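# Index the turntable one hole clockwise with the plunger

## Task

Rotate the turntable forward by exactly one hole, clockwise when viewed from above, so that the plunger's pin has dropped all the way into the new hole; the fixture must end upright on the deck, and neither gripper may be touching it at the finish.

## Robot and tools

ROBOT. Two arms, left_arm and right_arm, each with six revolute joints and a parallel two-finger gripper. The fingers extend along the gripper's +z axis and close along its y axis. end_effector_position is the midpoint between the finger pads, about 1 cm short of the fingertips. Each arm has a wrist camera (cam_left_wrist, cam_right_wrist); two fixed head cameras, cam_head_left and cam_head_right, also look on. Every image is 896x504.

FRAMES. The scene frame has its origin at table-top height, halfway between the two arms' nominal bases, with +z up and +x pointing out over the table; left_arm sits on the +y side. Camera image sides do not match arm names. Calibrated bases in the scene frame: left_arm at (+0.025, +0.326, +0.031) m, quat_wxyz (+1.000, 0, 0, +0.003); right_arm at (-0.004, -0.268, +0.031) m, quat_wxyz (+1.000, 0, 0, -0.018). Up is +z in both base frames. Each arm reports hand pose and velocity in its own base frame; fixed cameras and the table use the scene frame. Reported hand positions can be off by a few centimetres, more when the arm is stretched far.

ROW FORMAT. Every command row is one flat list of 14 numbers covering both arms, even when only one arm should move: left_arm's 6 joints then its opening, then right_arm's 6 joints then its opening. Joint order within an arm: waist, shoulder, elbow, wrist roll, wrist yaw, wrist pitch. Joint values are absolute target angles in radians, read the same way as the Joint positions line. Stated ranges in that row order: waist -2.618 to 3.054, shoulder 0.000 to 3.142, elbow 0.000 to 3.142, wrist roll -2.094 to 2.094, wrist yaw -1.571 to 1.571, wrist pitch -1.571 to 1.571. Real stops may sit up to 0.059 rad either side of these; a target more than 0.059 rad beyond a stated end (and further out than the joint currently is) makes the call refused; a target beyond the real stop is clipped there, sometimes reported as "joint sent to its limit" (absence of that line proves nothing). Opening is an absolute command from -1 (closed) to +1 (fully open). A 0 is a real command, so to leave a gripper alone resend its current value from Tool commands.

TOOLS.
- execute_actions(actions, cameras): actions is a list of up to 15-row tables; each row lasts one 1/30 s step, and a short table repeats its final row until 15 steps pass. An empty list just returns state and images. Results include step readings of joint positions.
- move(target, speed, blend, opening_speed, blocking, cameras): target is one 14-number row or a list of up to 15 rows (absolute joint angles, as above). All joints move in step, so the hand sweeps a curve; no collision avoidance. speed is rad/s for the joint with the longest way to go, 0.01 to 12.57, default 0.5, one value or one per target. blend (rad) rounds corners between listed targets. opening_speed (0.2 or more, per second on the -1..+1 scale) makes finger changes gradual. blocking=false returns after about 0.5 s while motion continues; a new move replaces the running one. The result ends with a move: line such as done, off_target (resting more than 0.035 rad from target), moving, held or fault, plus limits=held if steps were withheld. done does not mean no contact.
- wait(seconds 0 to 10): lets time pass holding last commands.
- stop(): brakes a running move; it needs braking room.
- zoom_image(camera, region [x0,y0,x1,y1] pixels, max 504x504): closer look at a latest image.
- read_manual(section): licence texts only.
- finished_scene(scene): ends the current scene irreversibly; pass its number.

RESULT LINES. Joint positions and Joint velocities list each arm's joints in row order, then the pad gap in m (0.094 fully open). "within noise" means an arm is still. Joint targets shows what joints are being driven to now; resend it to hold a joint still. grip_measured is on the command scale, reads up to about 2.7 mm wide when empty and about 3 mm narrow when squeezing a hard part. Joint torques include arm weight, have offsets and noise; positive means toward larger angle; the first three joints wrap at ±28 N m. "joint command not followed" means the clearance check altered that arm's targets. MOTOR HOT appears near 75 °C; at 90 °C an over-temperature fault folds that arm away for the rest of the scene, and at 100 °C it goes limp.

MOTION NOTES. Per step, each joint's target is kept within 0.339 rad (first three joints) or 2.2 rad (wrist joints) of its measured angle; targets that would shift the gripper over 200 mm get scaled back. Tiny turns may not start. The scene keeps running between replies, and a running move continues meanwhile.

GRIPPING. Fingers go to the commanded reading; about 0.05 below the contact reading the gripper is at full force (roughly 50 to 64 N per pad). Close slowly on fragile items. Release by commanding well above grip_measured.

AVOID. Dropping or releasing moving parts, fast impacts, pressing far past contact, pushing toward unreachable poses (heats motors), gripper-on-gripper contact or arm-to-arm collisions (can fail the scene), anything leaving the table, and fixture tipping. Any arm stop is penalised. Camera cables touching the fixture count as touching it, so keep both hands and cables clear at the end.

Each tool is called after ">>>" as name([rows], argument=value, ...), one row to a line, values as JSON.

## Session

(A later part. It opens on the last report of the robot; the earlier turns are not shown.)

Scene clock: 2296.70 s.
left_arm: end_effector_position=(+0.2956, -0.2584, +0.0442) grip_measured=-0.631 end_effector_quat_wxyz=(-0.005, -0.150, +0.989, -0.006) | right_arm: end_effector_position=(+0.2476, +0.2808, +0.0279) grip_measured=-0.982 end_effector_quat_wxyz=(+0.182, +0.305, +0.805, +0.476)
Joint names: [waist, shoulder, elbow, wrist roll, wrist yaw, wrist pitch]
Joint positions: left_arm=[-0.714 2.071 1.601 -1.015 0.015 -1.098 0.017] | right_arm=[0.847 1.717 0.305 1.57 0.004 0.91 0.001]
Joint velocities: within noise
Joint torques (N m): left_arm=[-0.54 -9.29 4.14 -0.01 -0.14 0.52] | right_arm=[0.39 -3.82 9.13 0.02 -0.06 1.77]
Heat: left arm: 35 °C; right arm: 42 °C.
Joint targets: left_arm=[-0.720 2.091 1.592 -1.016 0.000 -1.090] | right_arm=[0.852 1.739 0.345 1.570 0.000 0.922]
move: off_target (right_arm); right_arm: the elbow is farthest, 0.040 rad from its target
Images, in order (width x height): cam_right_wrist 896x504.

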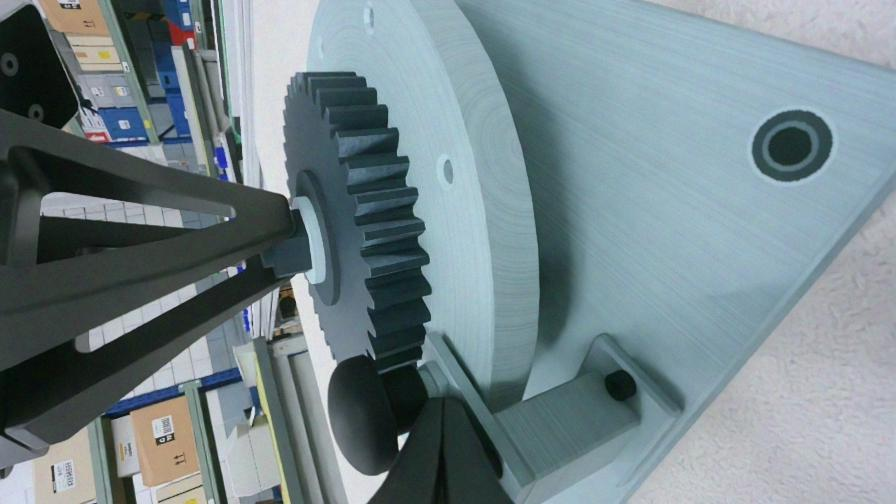

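>>> move(target=[-0.720, 2.091, 1.592, -1.016, 0, -1.090, -0.72, 0.852, 1.7395, 0.338, 1.57, 0, 0.922, -0.88], speed=0.08, opening_speed=0.2, cameras=["cam_right_wrist"])

>>> zoom_image(camera="cam_right_wrist", region=[320, 280, 520, 450])

Scene clock: 2312.63 s.
left_arm: end_effector_position=(+0.2960, -0.2580, +0.0442) grip_measured=-0.631 end_effector_quat_wxyz=(-0.004, -0.150, +0.989, -0.005) | right_arm: end_effector_position=(+0.2481, +0.2814, +0.0293) grip_measured=-0.885 end_effector_quat_wxyz=(+0.181, +0.307, +0.802, +0.479)
Joint names: [waist, shoulder, elbow, wrist roll, wrist yaw, wrist pitch]
Joint positions: left_arm=[-0.714 2.071 1.601 -1.015 0.012 -1.098 0.017] | right_arm=[0.847 1.717 0.305 1.577 0.003 0.917 0.005]
Joint velocities: within noise
Joint torques (N m): left_arm=[-0.51 -9.33 4.11 0 -0.11 0.53] | right_arm=[0.43 -3.82 8.51 -0.06 -0.05 1.72]
Heat: left arm: 35 °C; right arm: 42 °C.
Joint targets: left_arm=[-0.720 2.091 1.592 -1.016 0.000 -1.090] | right_arm=[0.852 1.739 0.338 1.570 0.000 0.922]
move: done
Images, in order (width x height): cam_right_wrist 896x504.

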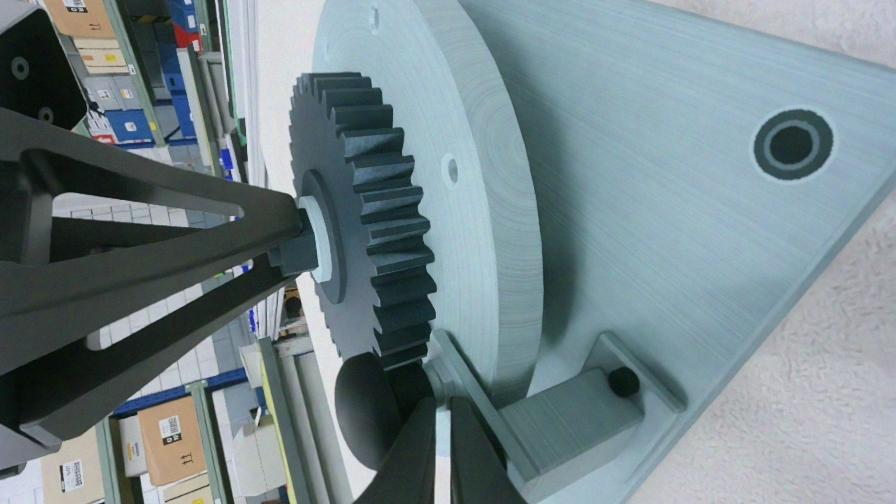

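Scaled by 2.520 from the camera's 896x504 image, which has a finer 1280x720 frame.

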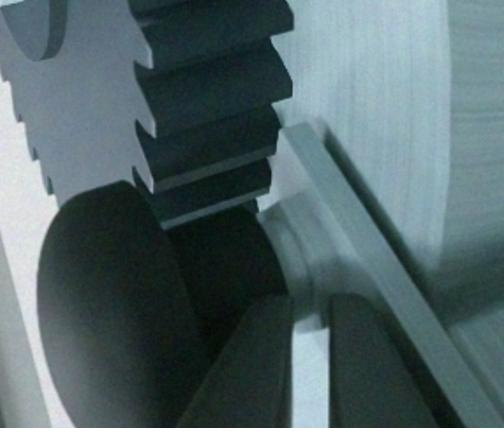

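>>> move(target=[-0.720, 2.091, 1.592, -1.016, 0, -1.090, -0.72, 0.852, 1.7395, 0.338, 1.57, 0, 0.922, -0.8], speed=0.08, opening_speed=0.2, cameras=["cam_right_wrist"])

>>> zoom_image(camera="cam_right_wrist", region=[320, 280, 520, 450])

Scene clock: 2321.43 s.
left_arm: end_effector_position=(+0.2961, -0.2577, +0.0442) grip_measured=-0.631 end_effector_quat_wxyz=(-0.003, -0.150, +0.989, -0.004) | right_arm: end_effector_position=(+0.2477, +0.2823, +0.0301) grip_measured=-0.818 end_effector_quat_wxyz=(+0.175, +0.313, +0.799, +0.483)
Joint names: [waist, shoulder, elbow, wrist roll, wrist yaw, wrist pitch]
Joint positions: left_arm=[-0.714 2.071 1.601 -1.015 0.01 -1.098 0.017] | right_arm=[0.847 1.717 0.305 1.596 -0.001 0.92 0.009]
Joint velocities: within noise
Joint torques (N m): left_arm=[-0.53 -9.33 4.14 -0.01 -0.09 0.51] | right_arm=[0.44 -3.85 8.51 -0.26 0 1.68]
Heat: left arm: 35 °C; right arm: 42 °C.
Joint targets: left_arm=[-0.720 2.091 1.592 -1.016 0.000 -1.090] | right_arm=[0.852 1.739 0.338 1.570 0.000 0.922]
move: done
Images, in order (width x height): cam_right_wrist 896x504.

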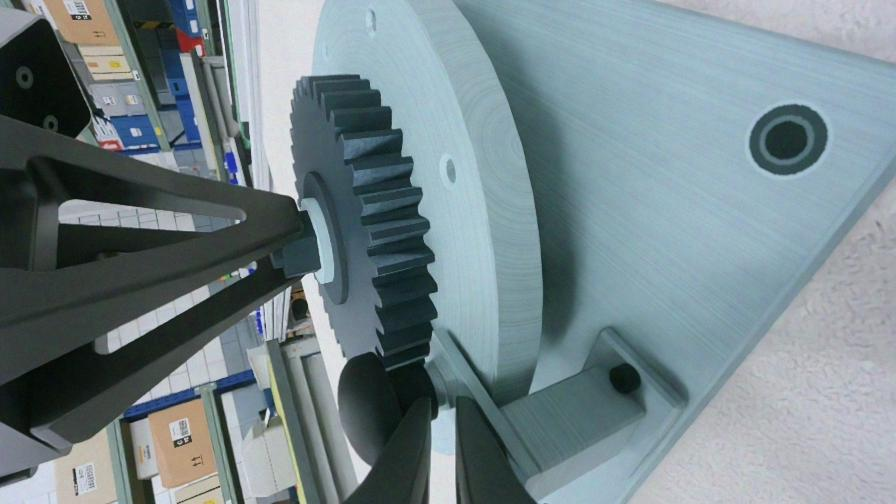

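Scaled by 2.520 from the camera's 896x504 image, which has a finer 1280x720 frame.

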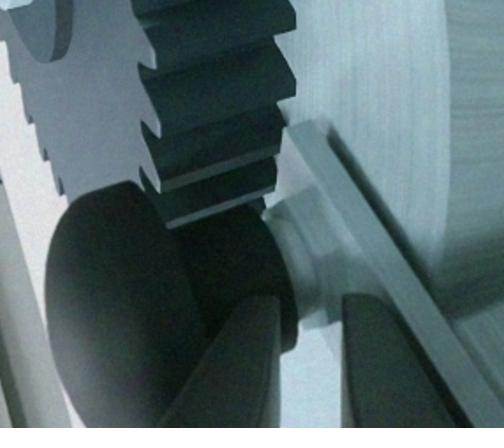

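>>> move(target=[-0.720, 2.091, 1.592, -1.016, 0, -1.090, -0.72, 0.852, 1.7395, 0.338, 1.57, 0, 0.922, -0.7], speed=0.08, opening_speed=0.2, cameras=["cam_right_wrist"])

>>> zoom_image(camera="cam_right_wrist", region=[320, 280, 520, 450])

Scene clock: 2329.87 s.
left_arm: end_effector_position=(+0.2961, -0.2577, +0.0442) grip_measured=-0.631 end_effector_quat_wxyz=(-0.003, -0.150, +0.989, -0.004) | right_arm: end_effector_position=(+0.2475, +0.2825, +0.0301) grip_measured=-0.804 end_effector_quat_wxyz=(+0.173, +0.316, +0.798, +0.484)
Joint names: [waist, shoulder, elbow, wrist roll, wrist yaw, wrist pitch]
Joint positions: left_arm=[-0.714 2.071 1.601 -1.015 0.01 -1.098 0.017] | right_arm=[0.847 1.717 0.305 1.603 -0.003 0.92 0.009]
Joint velocities: within noise
Joint torques (N m): left_arm=[-0.5 -9.33 4.14 0 -0.08 0.51] | right_arm=[0.44 -3.79 8.49 -0.3 0 1.68]
Heat: left arm: 35 °C; right arm: 42 °C.
Joint targets: left_arm=[-0.720 2.091 1.592 -1.016 0.000 -1.090] | right_arm=[0.852 1.739 0.338 1.570 0.000 0.922]
move: done
Images, in order (width x height): cam_right_wrist 896x504.

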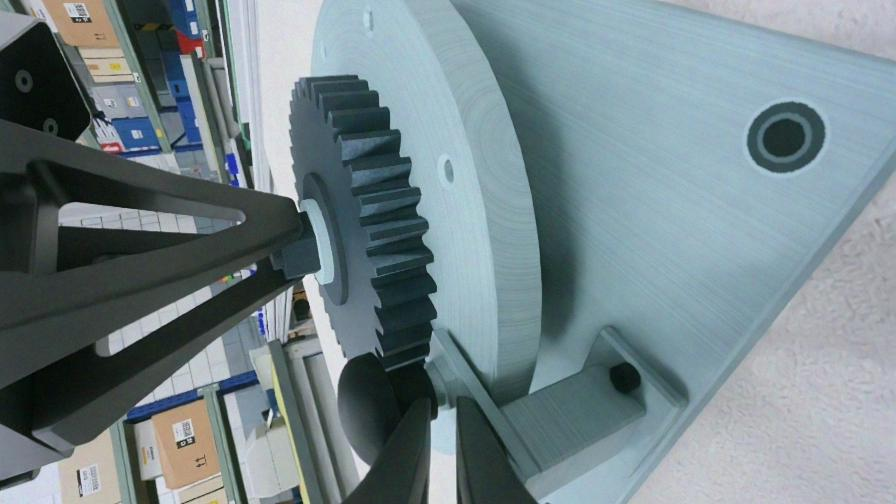

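Scaled by 2.520 from the camera's 896x504 image, which has a finer 1280x720 frame.

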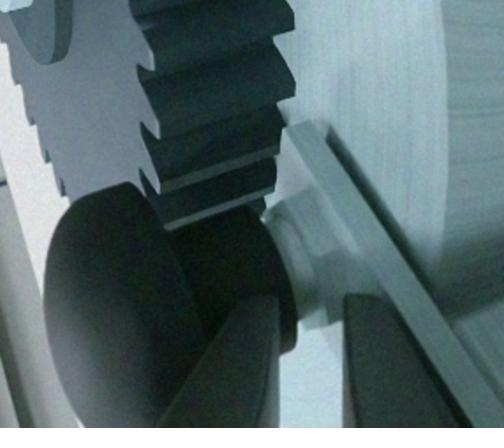

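>>> execute_actions(actions=[], cameras=["cam_right_wrist", "cam_left_wrist"])

>>> zoom_image(camera="cam_right_wrist", region=[320, 280, 520, 450])

Scene clock: 2379.33 s.
left_arm: end_effector_position=(+0.2961, -0.2577, +0.0442) grip_measured=-0.631 end_effector_quat_wxyz=(-0.003, -0.150, +0.989, -0.004) | right_arm: end_effector_position=(+0.2475, +0.2825, +0.0301) grip_measured=-0.804 end_effector_quat_wxyz=(+0.173, +0.316, +0.798, +0.484)
Joint names: [waist, shoulder, elbow, wrist roll, wrist yaw, wrist pitch]
Joint positions: left_arm=[-0.714 2.071 1.601 -1.015 0.01 -1.098 0.017] | right_arm=[0.847 1.717 0.305 1.603 -0.003 0.92 0.009]
Joint velocities: within noise
Joint torques (N m): left_arm=[-0.51 -9.33 4.15 0 -0.1 0.52] | right_arm=[0.42 -3.84 8.44 -0.29 0.02 1.67]
Heat: left arm: 35 °C; right arm: 41 °C.
Joint targets: left_arm=[-0.720 2.091 1.592 -1.016 0.000 -1.090] | right_arm=[0.852 1.739 0.338 1.570 0.000 0.922]
Tool commands: left_gripper/opening=-0.72 right_gripper/opening=-0.7
Images, in order (width x height): cam_left_wrist 896x504, cam_right_wrist 896x504.

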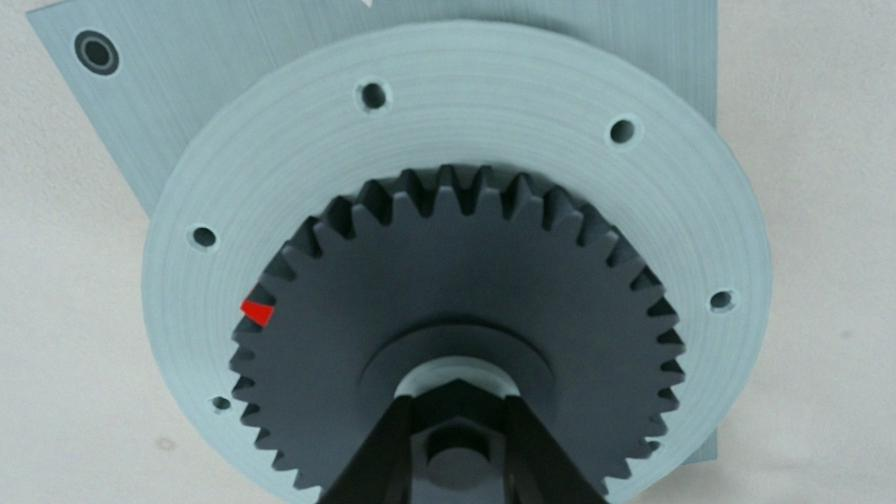

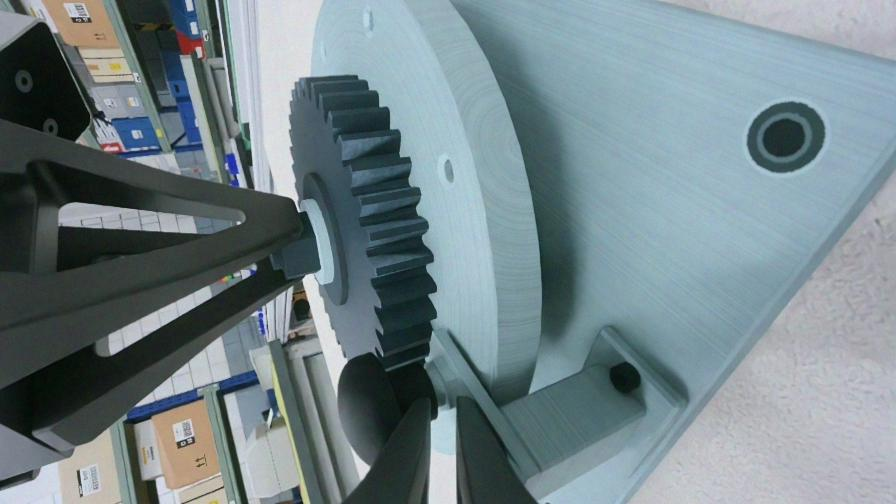

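Scaled by 2.520 from the camera's 896x504 image, which has a finer 1280x720 frame.

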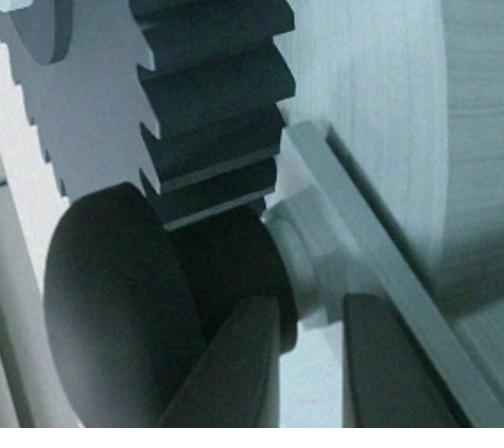

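>>> zoom_image(camera="cam_right_wrist", region=[400, 340, 480, 440])

Scaled by 5.040 from the camera's 896x504 image, which has a finer 1280x720 frame.

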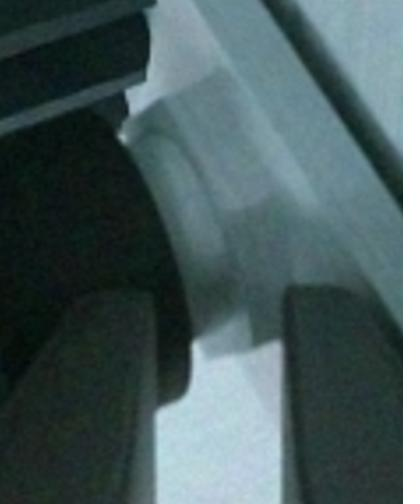

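>>> move(target=[-0.720, 2.091, 1.592, -1.016, 0, -1.090, -0.72, 0.852, 1.7395, 0.338, 1.57, 0, 0.922, -0.6], speed=0.08, opening_speed=0.2, cameras=["cam_right_wrist"])

>>> zoom_image(camera="cam_right_wrist", region=[320, 280, 520, 450])

Scene clock: 2472.13 s.
left_arm: end_effector_position=(+0.2961, -0.2577, +0.0442) grip_measured=-0.631 end_effector_quat_wxyz=(-0.003, -0.150, +0.989, -0.004) | right_arm: end_effector_position=(+0.2475, +0.2825, +0.0301) grip_measured=-0.804 end_effector_quat_wxyz=(+0.173, +0.316, +0.798, +0.484)
Joint names: [waist, shoulder, elbow, wrist roll, wrist yaw, wrist pitch]
Joint positions: left_arm=[-0.714 2.071 1.601 -1.015 0.01 -1.098 0.017] | right_arm=[0.847 1.717 0.305 1.603 -0.003 0.92 0.009]
Joint velocities: within noise
Joint torques (N m): left_arm=[-0.49 -9.31 4.11 0 -0.1 0.51] | right_arm=[0.46 -3.82 8.5 -0.3 0.01 1.68]
Heat: left arm: 35 °C; right arm: 40 °C.
Joint targets: left_arm=[-0.720 2.091 1.592 -1.016 0.000 -1.090] | right_arm=[0.852 1.739 0.338 1.570 0.000 0.922]
move: done
Images, in order (width x height): cam_right_wrist 896x504.

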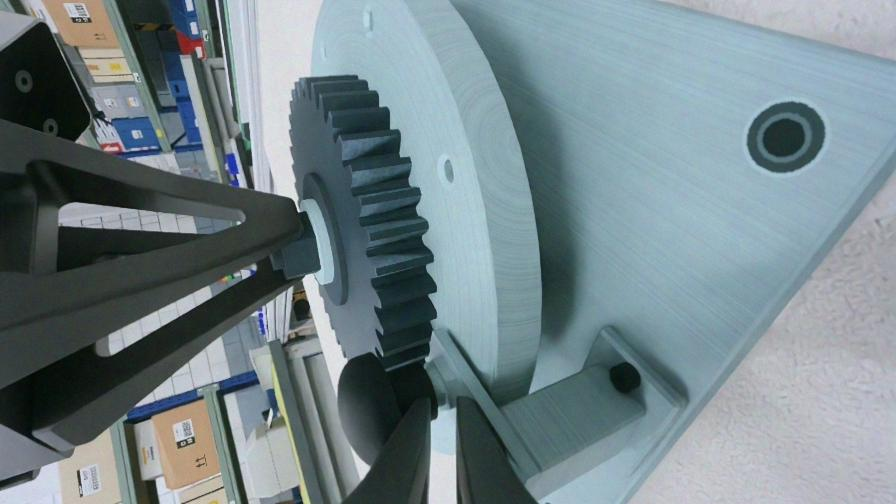

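Scaled by 2.520 from the camera's 896x504 image, which has a finer 1280x720 frame.

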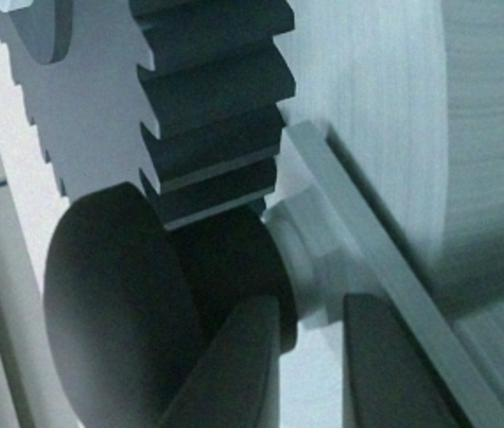

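>>> move([
  [-0.720, 2.091, 1.592, -1.016, 0, -1.090, -0.72, 0.847, 1.73, 0.318, 1.59, 0, 0.918, -0.6],
  [-0.720, 2.091, 1.592, -1.016, 0, -1.090, -0.72, 0.847, 1.73, 0.318, 1.59, 0, 0.918, -1.0],
  [-0.720, 2.091, 1.592, -1.016, 0, -1.090, -0.72, 0.847, 1.37, 0.18, 1.57, 0, 0.685, -1.0],
], speed=0.15, opening_speed=0.3, cameras=["cam_right_wrist", "cam_left_wrist"])

>>> zoom_image(camera="cam_right_wrist", region=[340, 220, 560, 400])

Scene clock: 2527.57 s.
left_arm: end_effector_position=(+0.2961, -0.2577, +0.0442) grip_measured=-0.631 end_effector_quat_wxyz=(-0.003, -0.150, +0.989, -0.004) | right_arm: end_effector_position=(+0.2208, +0.2523, +0.0527) grip_measured=-0.982 end_effector_quat_wxyz=(+0.176, +0.310, +0.802, +0.479)
Joint names: [waist, shoulder, elbow, wrist roll, wrist yaw, wrist pitch]
Joint positions: left_arm=[-0.714 2.071 1.601 -1.015 0.01 -1.098 0.017] | right_arm=[0.847 1.389 0.19 1.587 -0.003 0.699 0.001]
Joint velocities: within noise
Joint torques (N m): left_arm=[-0.51 -9.36 4.15 0 -0.1 0.53] | right_arm=[-0.06 -4.96 5.56 -0.15 0.02 1.53]
Heat: left arm: 35 °C; right arm: 40 °C.
Joint targets: left_arm=[-0.720 2.091 1.592 -1.016 0.000 -1.090] | right_arm=[0.847 1.370 0.180 1.570 0.000 0.685]
move: done
Images, in order (width x height): cam_left_wrist 896x504, cam_right_wrist 896x504.

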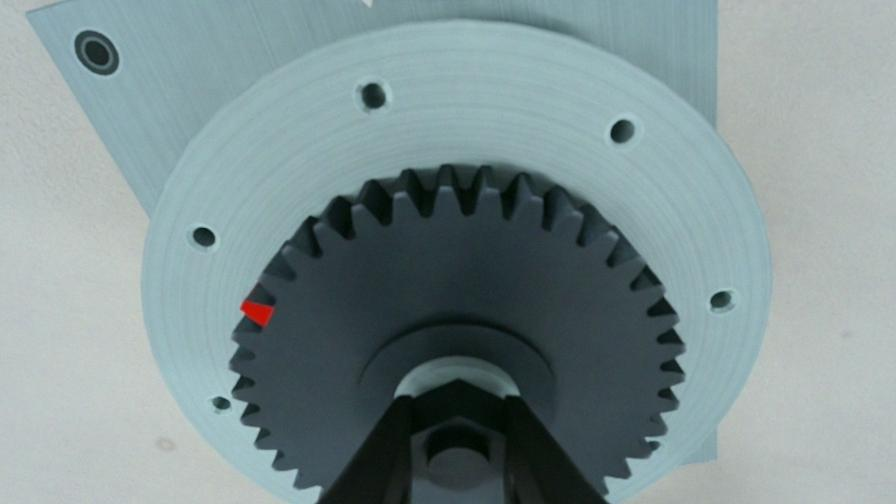

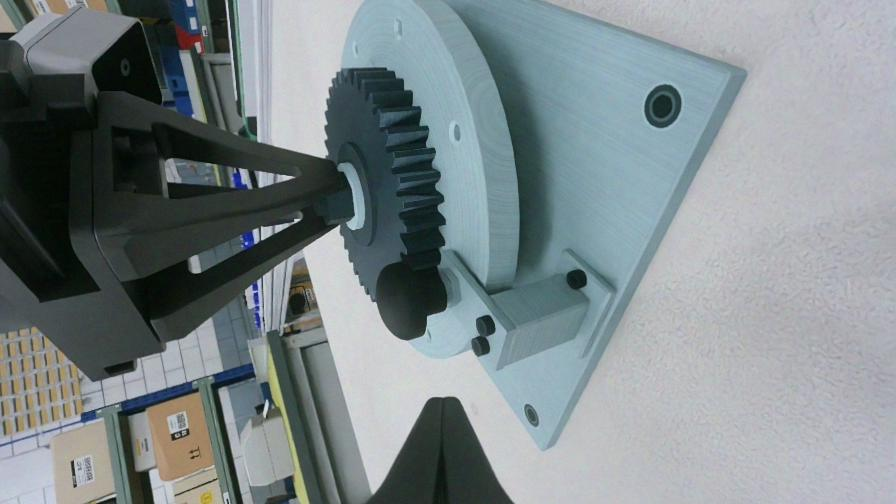

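Scaled by 2.291 from the camera's 896x504 image, which has a finer 1280x720 frame.

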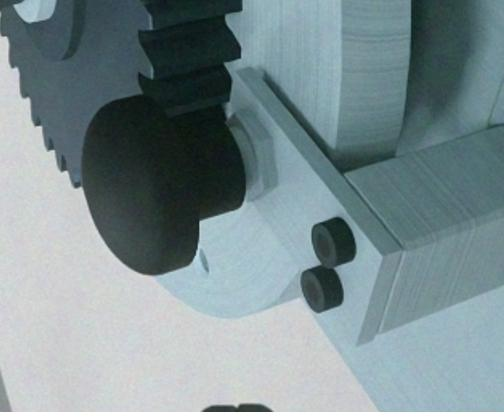

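>>> move([
  [-0.718, 2.085, 1.594, -1.016, 0, -1.090, -0.72, 0.847, 1.37, 0.18, 1.57, 0, 0.685, -1.0],
  [-0.718, 2.085, 1.594, -1.016, 0, -1.090, 0.0, 0.847, 1.37, 0.18, 1.57, 0, 0.685, -1.0],
  [-0.718, 2.06, 1.875, -1.016, 0, -1.40, 0.0, 0.847, 1.37, 0.18, 1.57, 0, 0.685, -1.0],
  [-0.8788, 1.995, 1.695, -1.425, 0, -1.283, 0.0, 0.847, 1.37, 0.18, 1.57, 0, 0.685, -1.0],
], speed=0.4, opening_speed=0.5)

>>> zoom_image(camera="cam_left_wrist", region=[300, 200, 600, 504])

Scene clock: 2586.23 s.
left_arm: end_effector_position=(+0.2402, -0.2896, +0.0845) grip_measured=-0.002 end_effector_quat_wxyz=(-0.015, -0.265, +0.964, +0.022) | right_arm: end_effector_position=(+0.2208, +0.2523, +0.0526) grip_measured=-0.982 end_effector_quat_wxyz=(+0.176, +0.310, +0.802, +0.479)
Joint names: [waist, shoulder, elbow, wrist roll, wrist yaw, wrist pitch]
Joint positions: left_arm=[-0.877 2.036 1.709 -1.413 0.01 -1.297 0.047] | right_arm=[0.847 1.389 0.19 1.586 -0.003 0.698 0.001]
Joint velocities: within noise
Joint torques (N m): left_arm=[-0.23 -14.87 3.81 -0.1 -0.09 0.42] | right_arm=[-0.09 -4.96 5.57 -0.14 0.01 1.54]
Heat: left arm: 36 °C; right arm: 39 °C.
Joint targets: left_arm=[-0.879 1.995 1.695 -1.425 0.000 -1.283] | right_arm=[0.847 1.370 0.180 1.570 0.000 0.685]
move: off_target (left_arm); left_arm: the shoulder is farthest, 0.041 rad from its target

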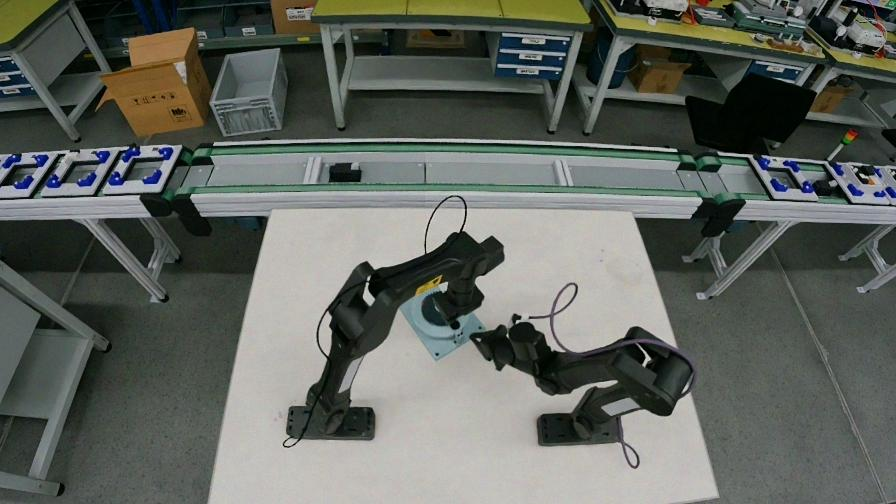

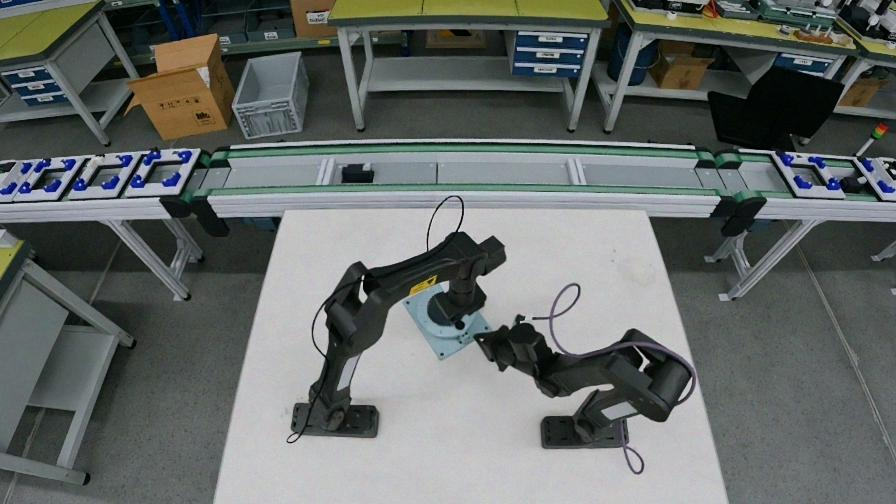

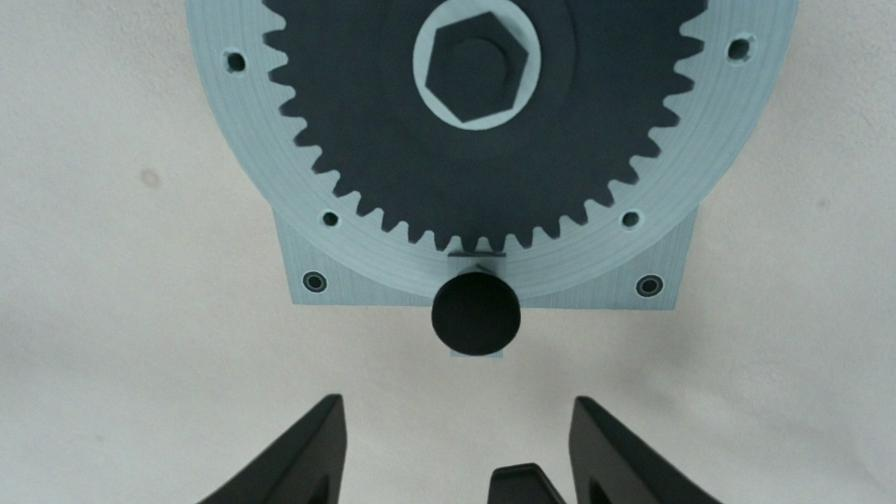

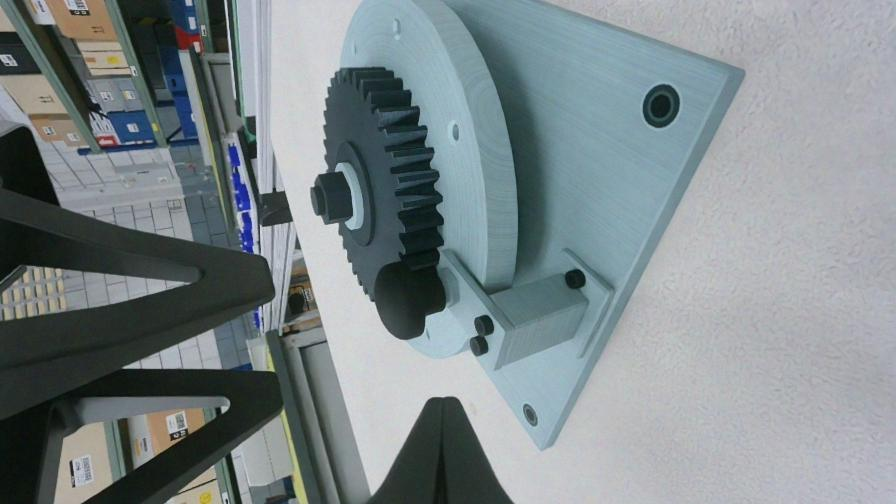

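Scaled by 1.658 from the camera's 896x504 image, which has a finer 1280x720 frame.

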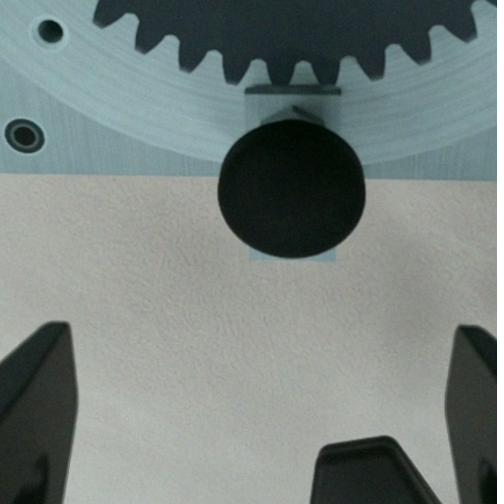

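>>> move(target=[-0.886, 2.055, 1.545, -1.425, 0, -1.078, 0.0, 0.847, 1.37, 0.18, 1.57, 0, 0.685, -1.0], speed=0.12, cameras=["cam_left_wrist", "cam_right_wrist"])

>>> zoom_image(camera="cam_left_wrist", region=[300, 250, 620, 504])

>>> zoom_image(camera="cam_right_wrist", region=[280, 220, 520, 400])

Scene clock: 2617.03 s.
left_arm: end_effector_position=(+0.2439, -0.2964, +0.0470) grip_measured=-0.002 end_effector_quat_wxyz=(-0.004, -0.264, +0.965, -0.003) | right_arm: end_effector_position=(+0.2208, +0.2523, +0.0526) grip_measured=-0.982 end_effector_quat_wxyz=(+0.176, +0.310, +0.802, +0.479)
Joint names: [waist, shoulder, elbow, wrist roll, wrist yaw, wrist pitch]
Joint positions: left_arm=[-0.88 2.036 1.559 -1.414 0.01 -1.092 0.047] | right_arm=[0.847 1.389 0.19 1.586 -0.003 0.698 0.001]
Joint velocities: within noise
Joint torques (N m): left_arm=[-0.53 -9.02 3.77 -0.12 -0.09 0.52] | right_arm=[-0.03 -4.97 5.52 -0.14 0.02 1.54]
Heat: left arm: 42 °C; right arm: 38 °C.
Joint targets: left_arm=[-0.886 2.055 1.545 -1.425 0.000 -1.078] | right_arm=[0.847 1.370 0.180 1.570 0.000 0.685]
move: done
Images, in order (width x height): cam_left_wrist 896x504, cam_right_wrist 896x504.

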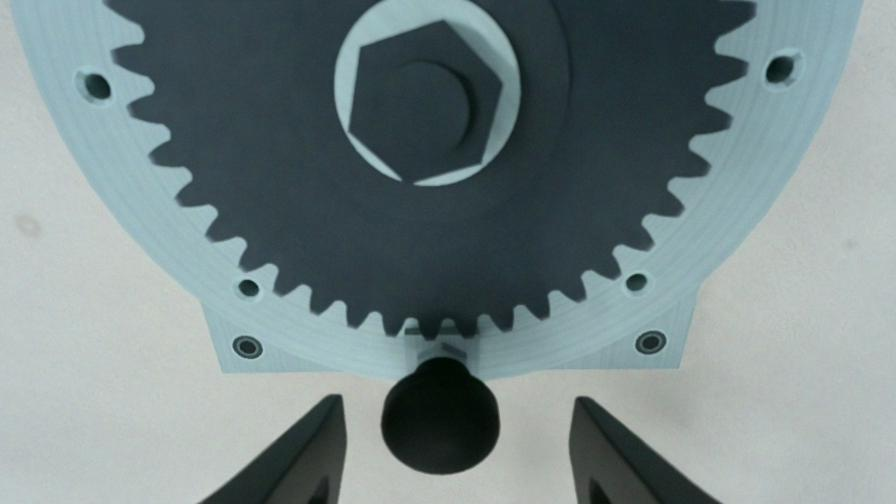

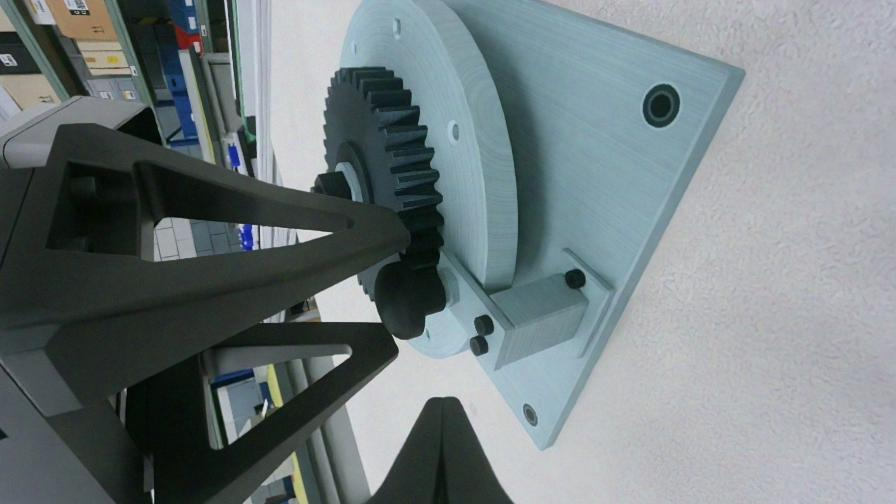

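Scaled by 1.575 from the camera's 896x504 image, which has a finer 1280x720 frame.

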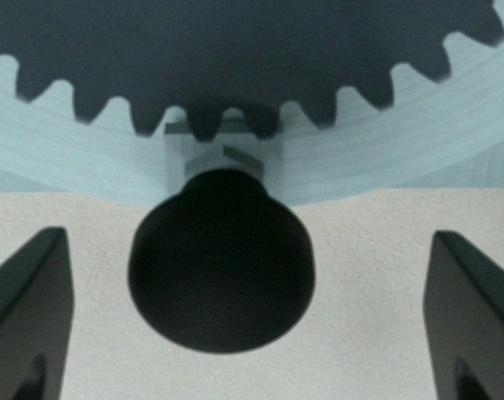

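Scaled by 2.100 from the camera's 896x504 image, which has a finer 1280x720 frame.

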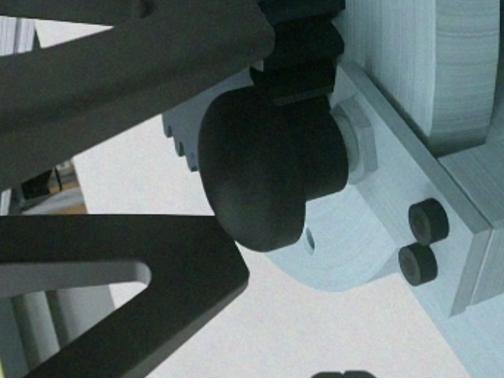

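>>> move(target=[-0.886, 2.055, 1.4915, -1.425, 0, -1.0246, 0.0, 0.847, 1.37, 0.18, 1.57, 0, 0.685, -1.0], speed=0.1, cameras=["cam_left_wrist", "cam_right_wrist"])

>>> zoom_image(camera="cam_left_wrist", region=[300, 250, 620, 504])

>>> zoom_image(camera="cam_right_wrist", region=[280, 220, 520, 400])

Scene clock: 2635.97 s.
left_arm: end_effector_position=(+0.2416, -0.2936, +0.0339) grip_measured=-0.002 end_effector_quat_wxyz=(-0.004, -0.264, +0.965, -0.003) | right_arm: end_effector_position=(+0.2208, +0.2523, +0.0526) grip_measured=-0.982 end_effector_quat_wxyz=(+0.176, +0.310, +0.802, +0.479)
Joint names: [waist, shoulder, elbow, wrist roll, wrist yaw, wrist pitch]
Joint positions: left_arm=[-0.88 2.036 1.505 -1.414 0.01 -1.038 0.047] | right_arm=[0.847 1.389 0.19 1.586 -0.003 0.698 0.001]
Joint velocities: within noise
Joint torques (N m): left_arm=[-0.54 -8.94 3.75 -0.11 -0.09 0.58] | right_arm=[-0.02 -5 5.57 -0.13 0.02 1.54]
Heat: left arm: 40 °C; right arm: 38 °C.
Joint targets: left_arm=[-0.886 2.055 1.491 -1.425 0.000 -1.025] | right_arm=[0.847 1.370 0.180 1.570 0.000 0.685]
move: done
Images, in order (width x height): cam_left_wrist 896x504, cam_right_wrist 896x504.

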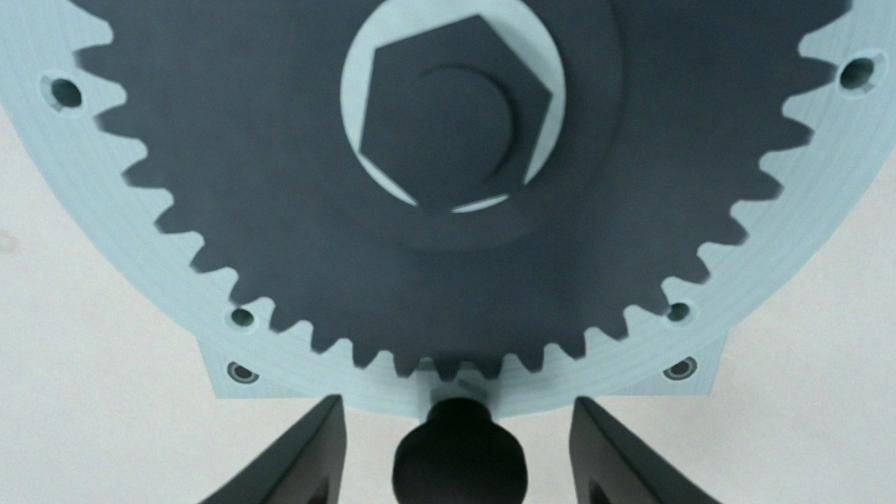

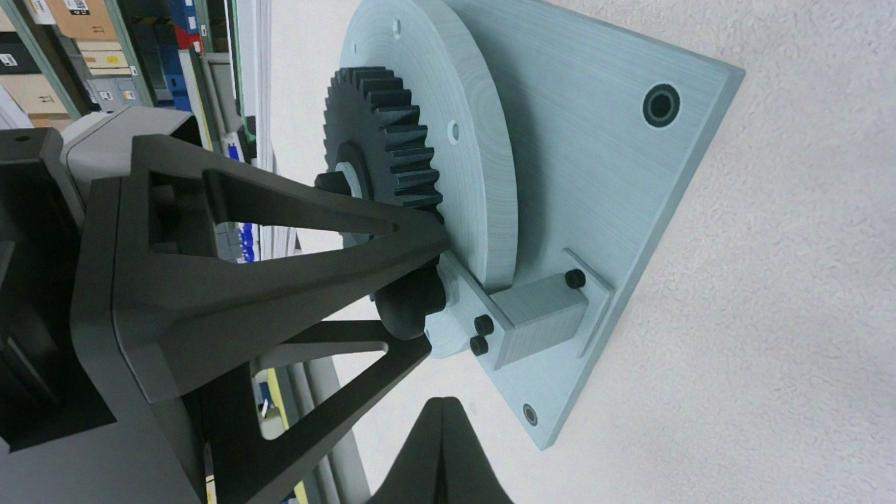

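Scaled by 1.575 from the camera's 896x504 image, which has a finer 1280x720 frame.

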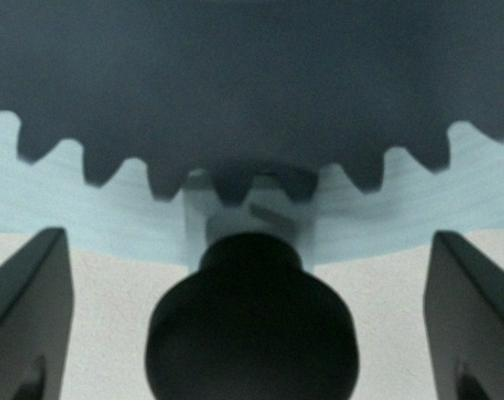

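Scaled by 2.100 from the camera's 896x504 image, which has a finer 1280x720 frame.

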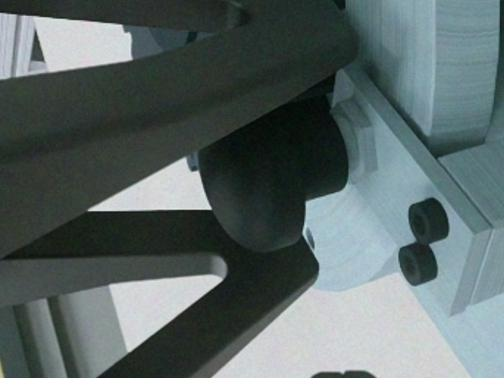

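>>> move(target=[-0.883, 2.055, 1.4915, -1.425, 0, -1.0246, -0.6, 0.847, 1.37, 0.18, 1.57, 0, 0.685, -1.0], speed=0.1, opening_speed=0.25, cameras=["cam_left_wrist", "cam_right_wrist"])

>>> zoom_image(camera="cam_right_wrist", region=[340, 220, 580, 400])

Scene clock: 2647.20 s.
left_arm: end_effector_position=(+0.2417, -0.2937, +0.0339) grip_measured=-0.517 end_effector_quat_wxyz=(-0.004, -0.264, +0.964, -0.003) | right_arm: end_effector_position=(+0.2208, +0.2523, +0.0526) grip_measured=-0.982 end_effector_quat_wxyz=(+0.176, +0.310, +0.802, +0.479)
Joint names: [waist, shoulder, elbow, wrist roll, wrist yaw, wrist pitch]
Joint positions: left_arm=[-0.88 2.036 1.505 -1.415 0.01 -1.038 0.023] | right_arm=[0.847 1.389 0.19 1.586 -0.003 0.698 0.001]
Joint velocities: within noise
Joint torques (N m): left_arm=[-0.28 -8.94 3.74 -0.1 -0.1 0.57] | right_arm=[-0.09 -4.97 5.56 -0.13 0.02 1.54]
Heat: left arm: 39 °C; right arm: 38 °C.
Joint targets: left_arm=[-0.883 2.055 1.491 -1.425 0.000 -1.025] | right_arm=[0.847 1.370 0.180 1.570 0.000 0.685]
move: done
Images, in order (width x height): cam_left_wrist 896x504, cam_right_wrist 896x504.

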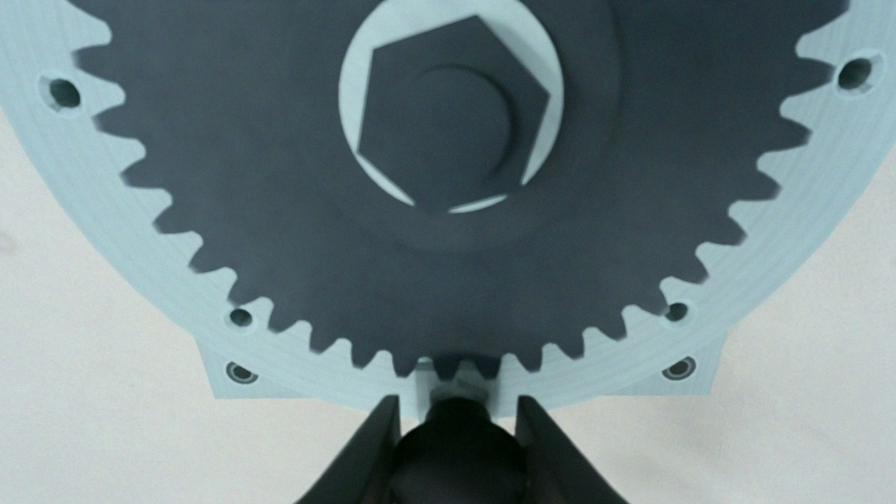

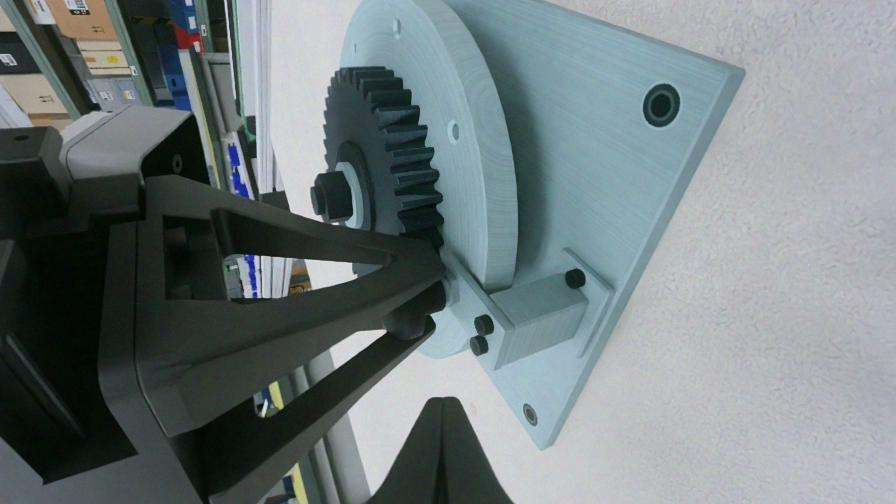

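Scaled by 2.100 from the camera's 896x504 image, which has a finer 1280x720 frame.

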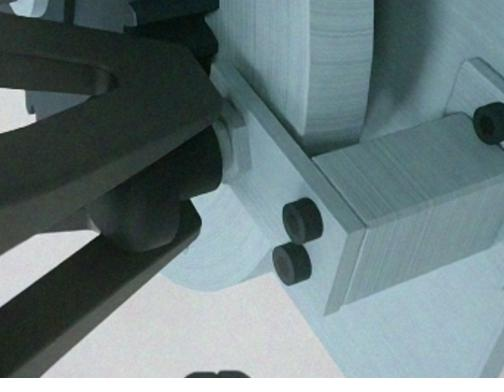

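>>> move(target=[-0.883, 1.96, 1.535, -1.425, 0, -1.03, -0.6, 0.847, 1.37, 0.18, 1.57, 0, 0.685, -1.0], speed=0.15, cameras=["cam_left_wrist", "cam_right_wrist"])

>>> zoom_image(camera="cam_right_wrist", region=[340, 220, 580, 400])

Scene clock: 2656.13 s.
left_arm: end_effector_position=(+0.2420, -0.2941, +0.0359) grip_measured=-0.518 end_effector_quat_wxyz=(-0.003, -0.264, +0.964, -0.006) | right_arm: end_effector_position=(+0.2208, +0.2523, +0.0526) grip_measured=-0.982 end_effector_quat_wxyz=(+0.176, +0.310, +0.802, +0.479)
Joint names: [waist, shoulder, elbow, wrist roll, wrist yaw, wrist pitch]
Joint positions: left_arm=[-0.88 2.03 1.505 -1.415 0.01 -1.038 0.023] | right_arm=[0.847 1.389 0.19 1.586 -0.003 0.698 0.001]
Joint velocities: within noise
Joint torques (N m): left_arm=[-0.24 -17.62 7.17 -0.1 -0.09 0.5] | right_arm=[-0.1 -4.94 5.57 -0.14 0.02 1.56]
Heat: left arm: 39 °C; right arm: 38 °C.
Joint targets: left_arm=[-0.883 1.960 1.535 -1.425 0.000 -1.030] | right_arm=[0.847 1.370 0.180 1.570 0.000 0.685]
move: off_target (left_arm); left_arm: the shoulder is farthest, 0.070 rad from its target
Images, in order (width x height): cam_left_wrist 896x504, cam_right_wrist 896x504.

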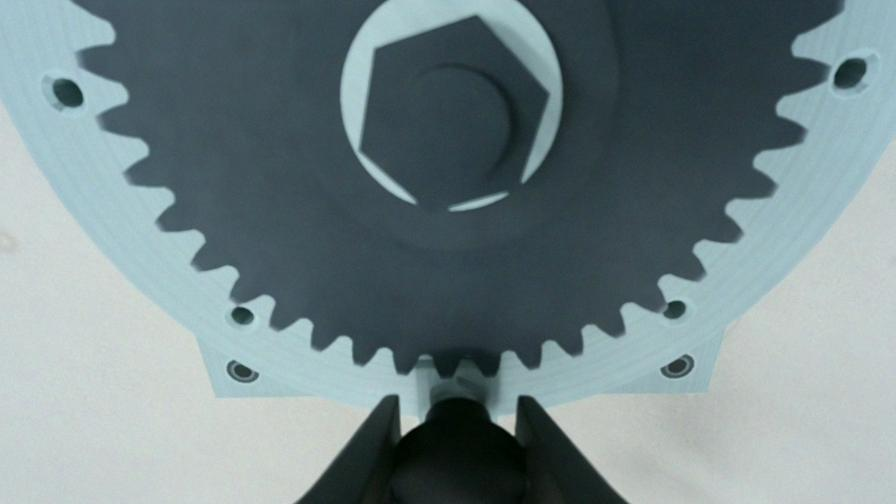

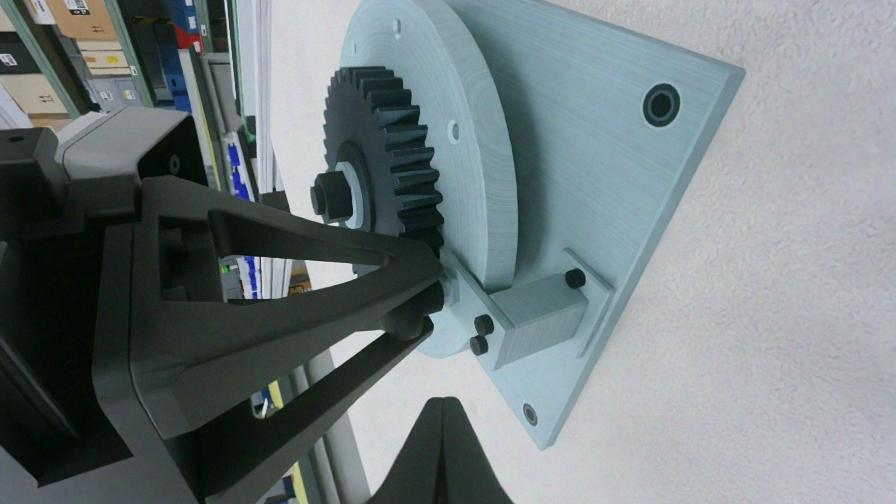

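Scaled by 2.100 from the camera's 896x504 image, which has a finer 1280x720 frame.

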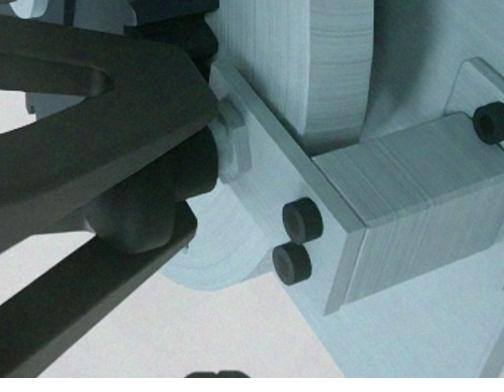

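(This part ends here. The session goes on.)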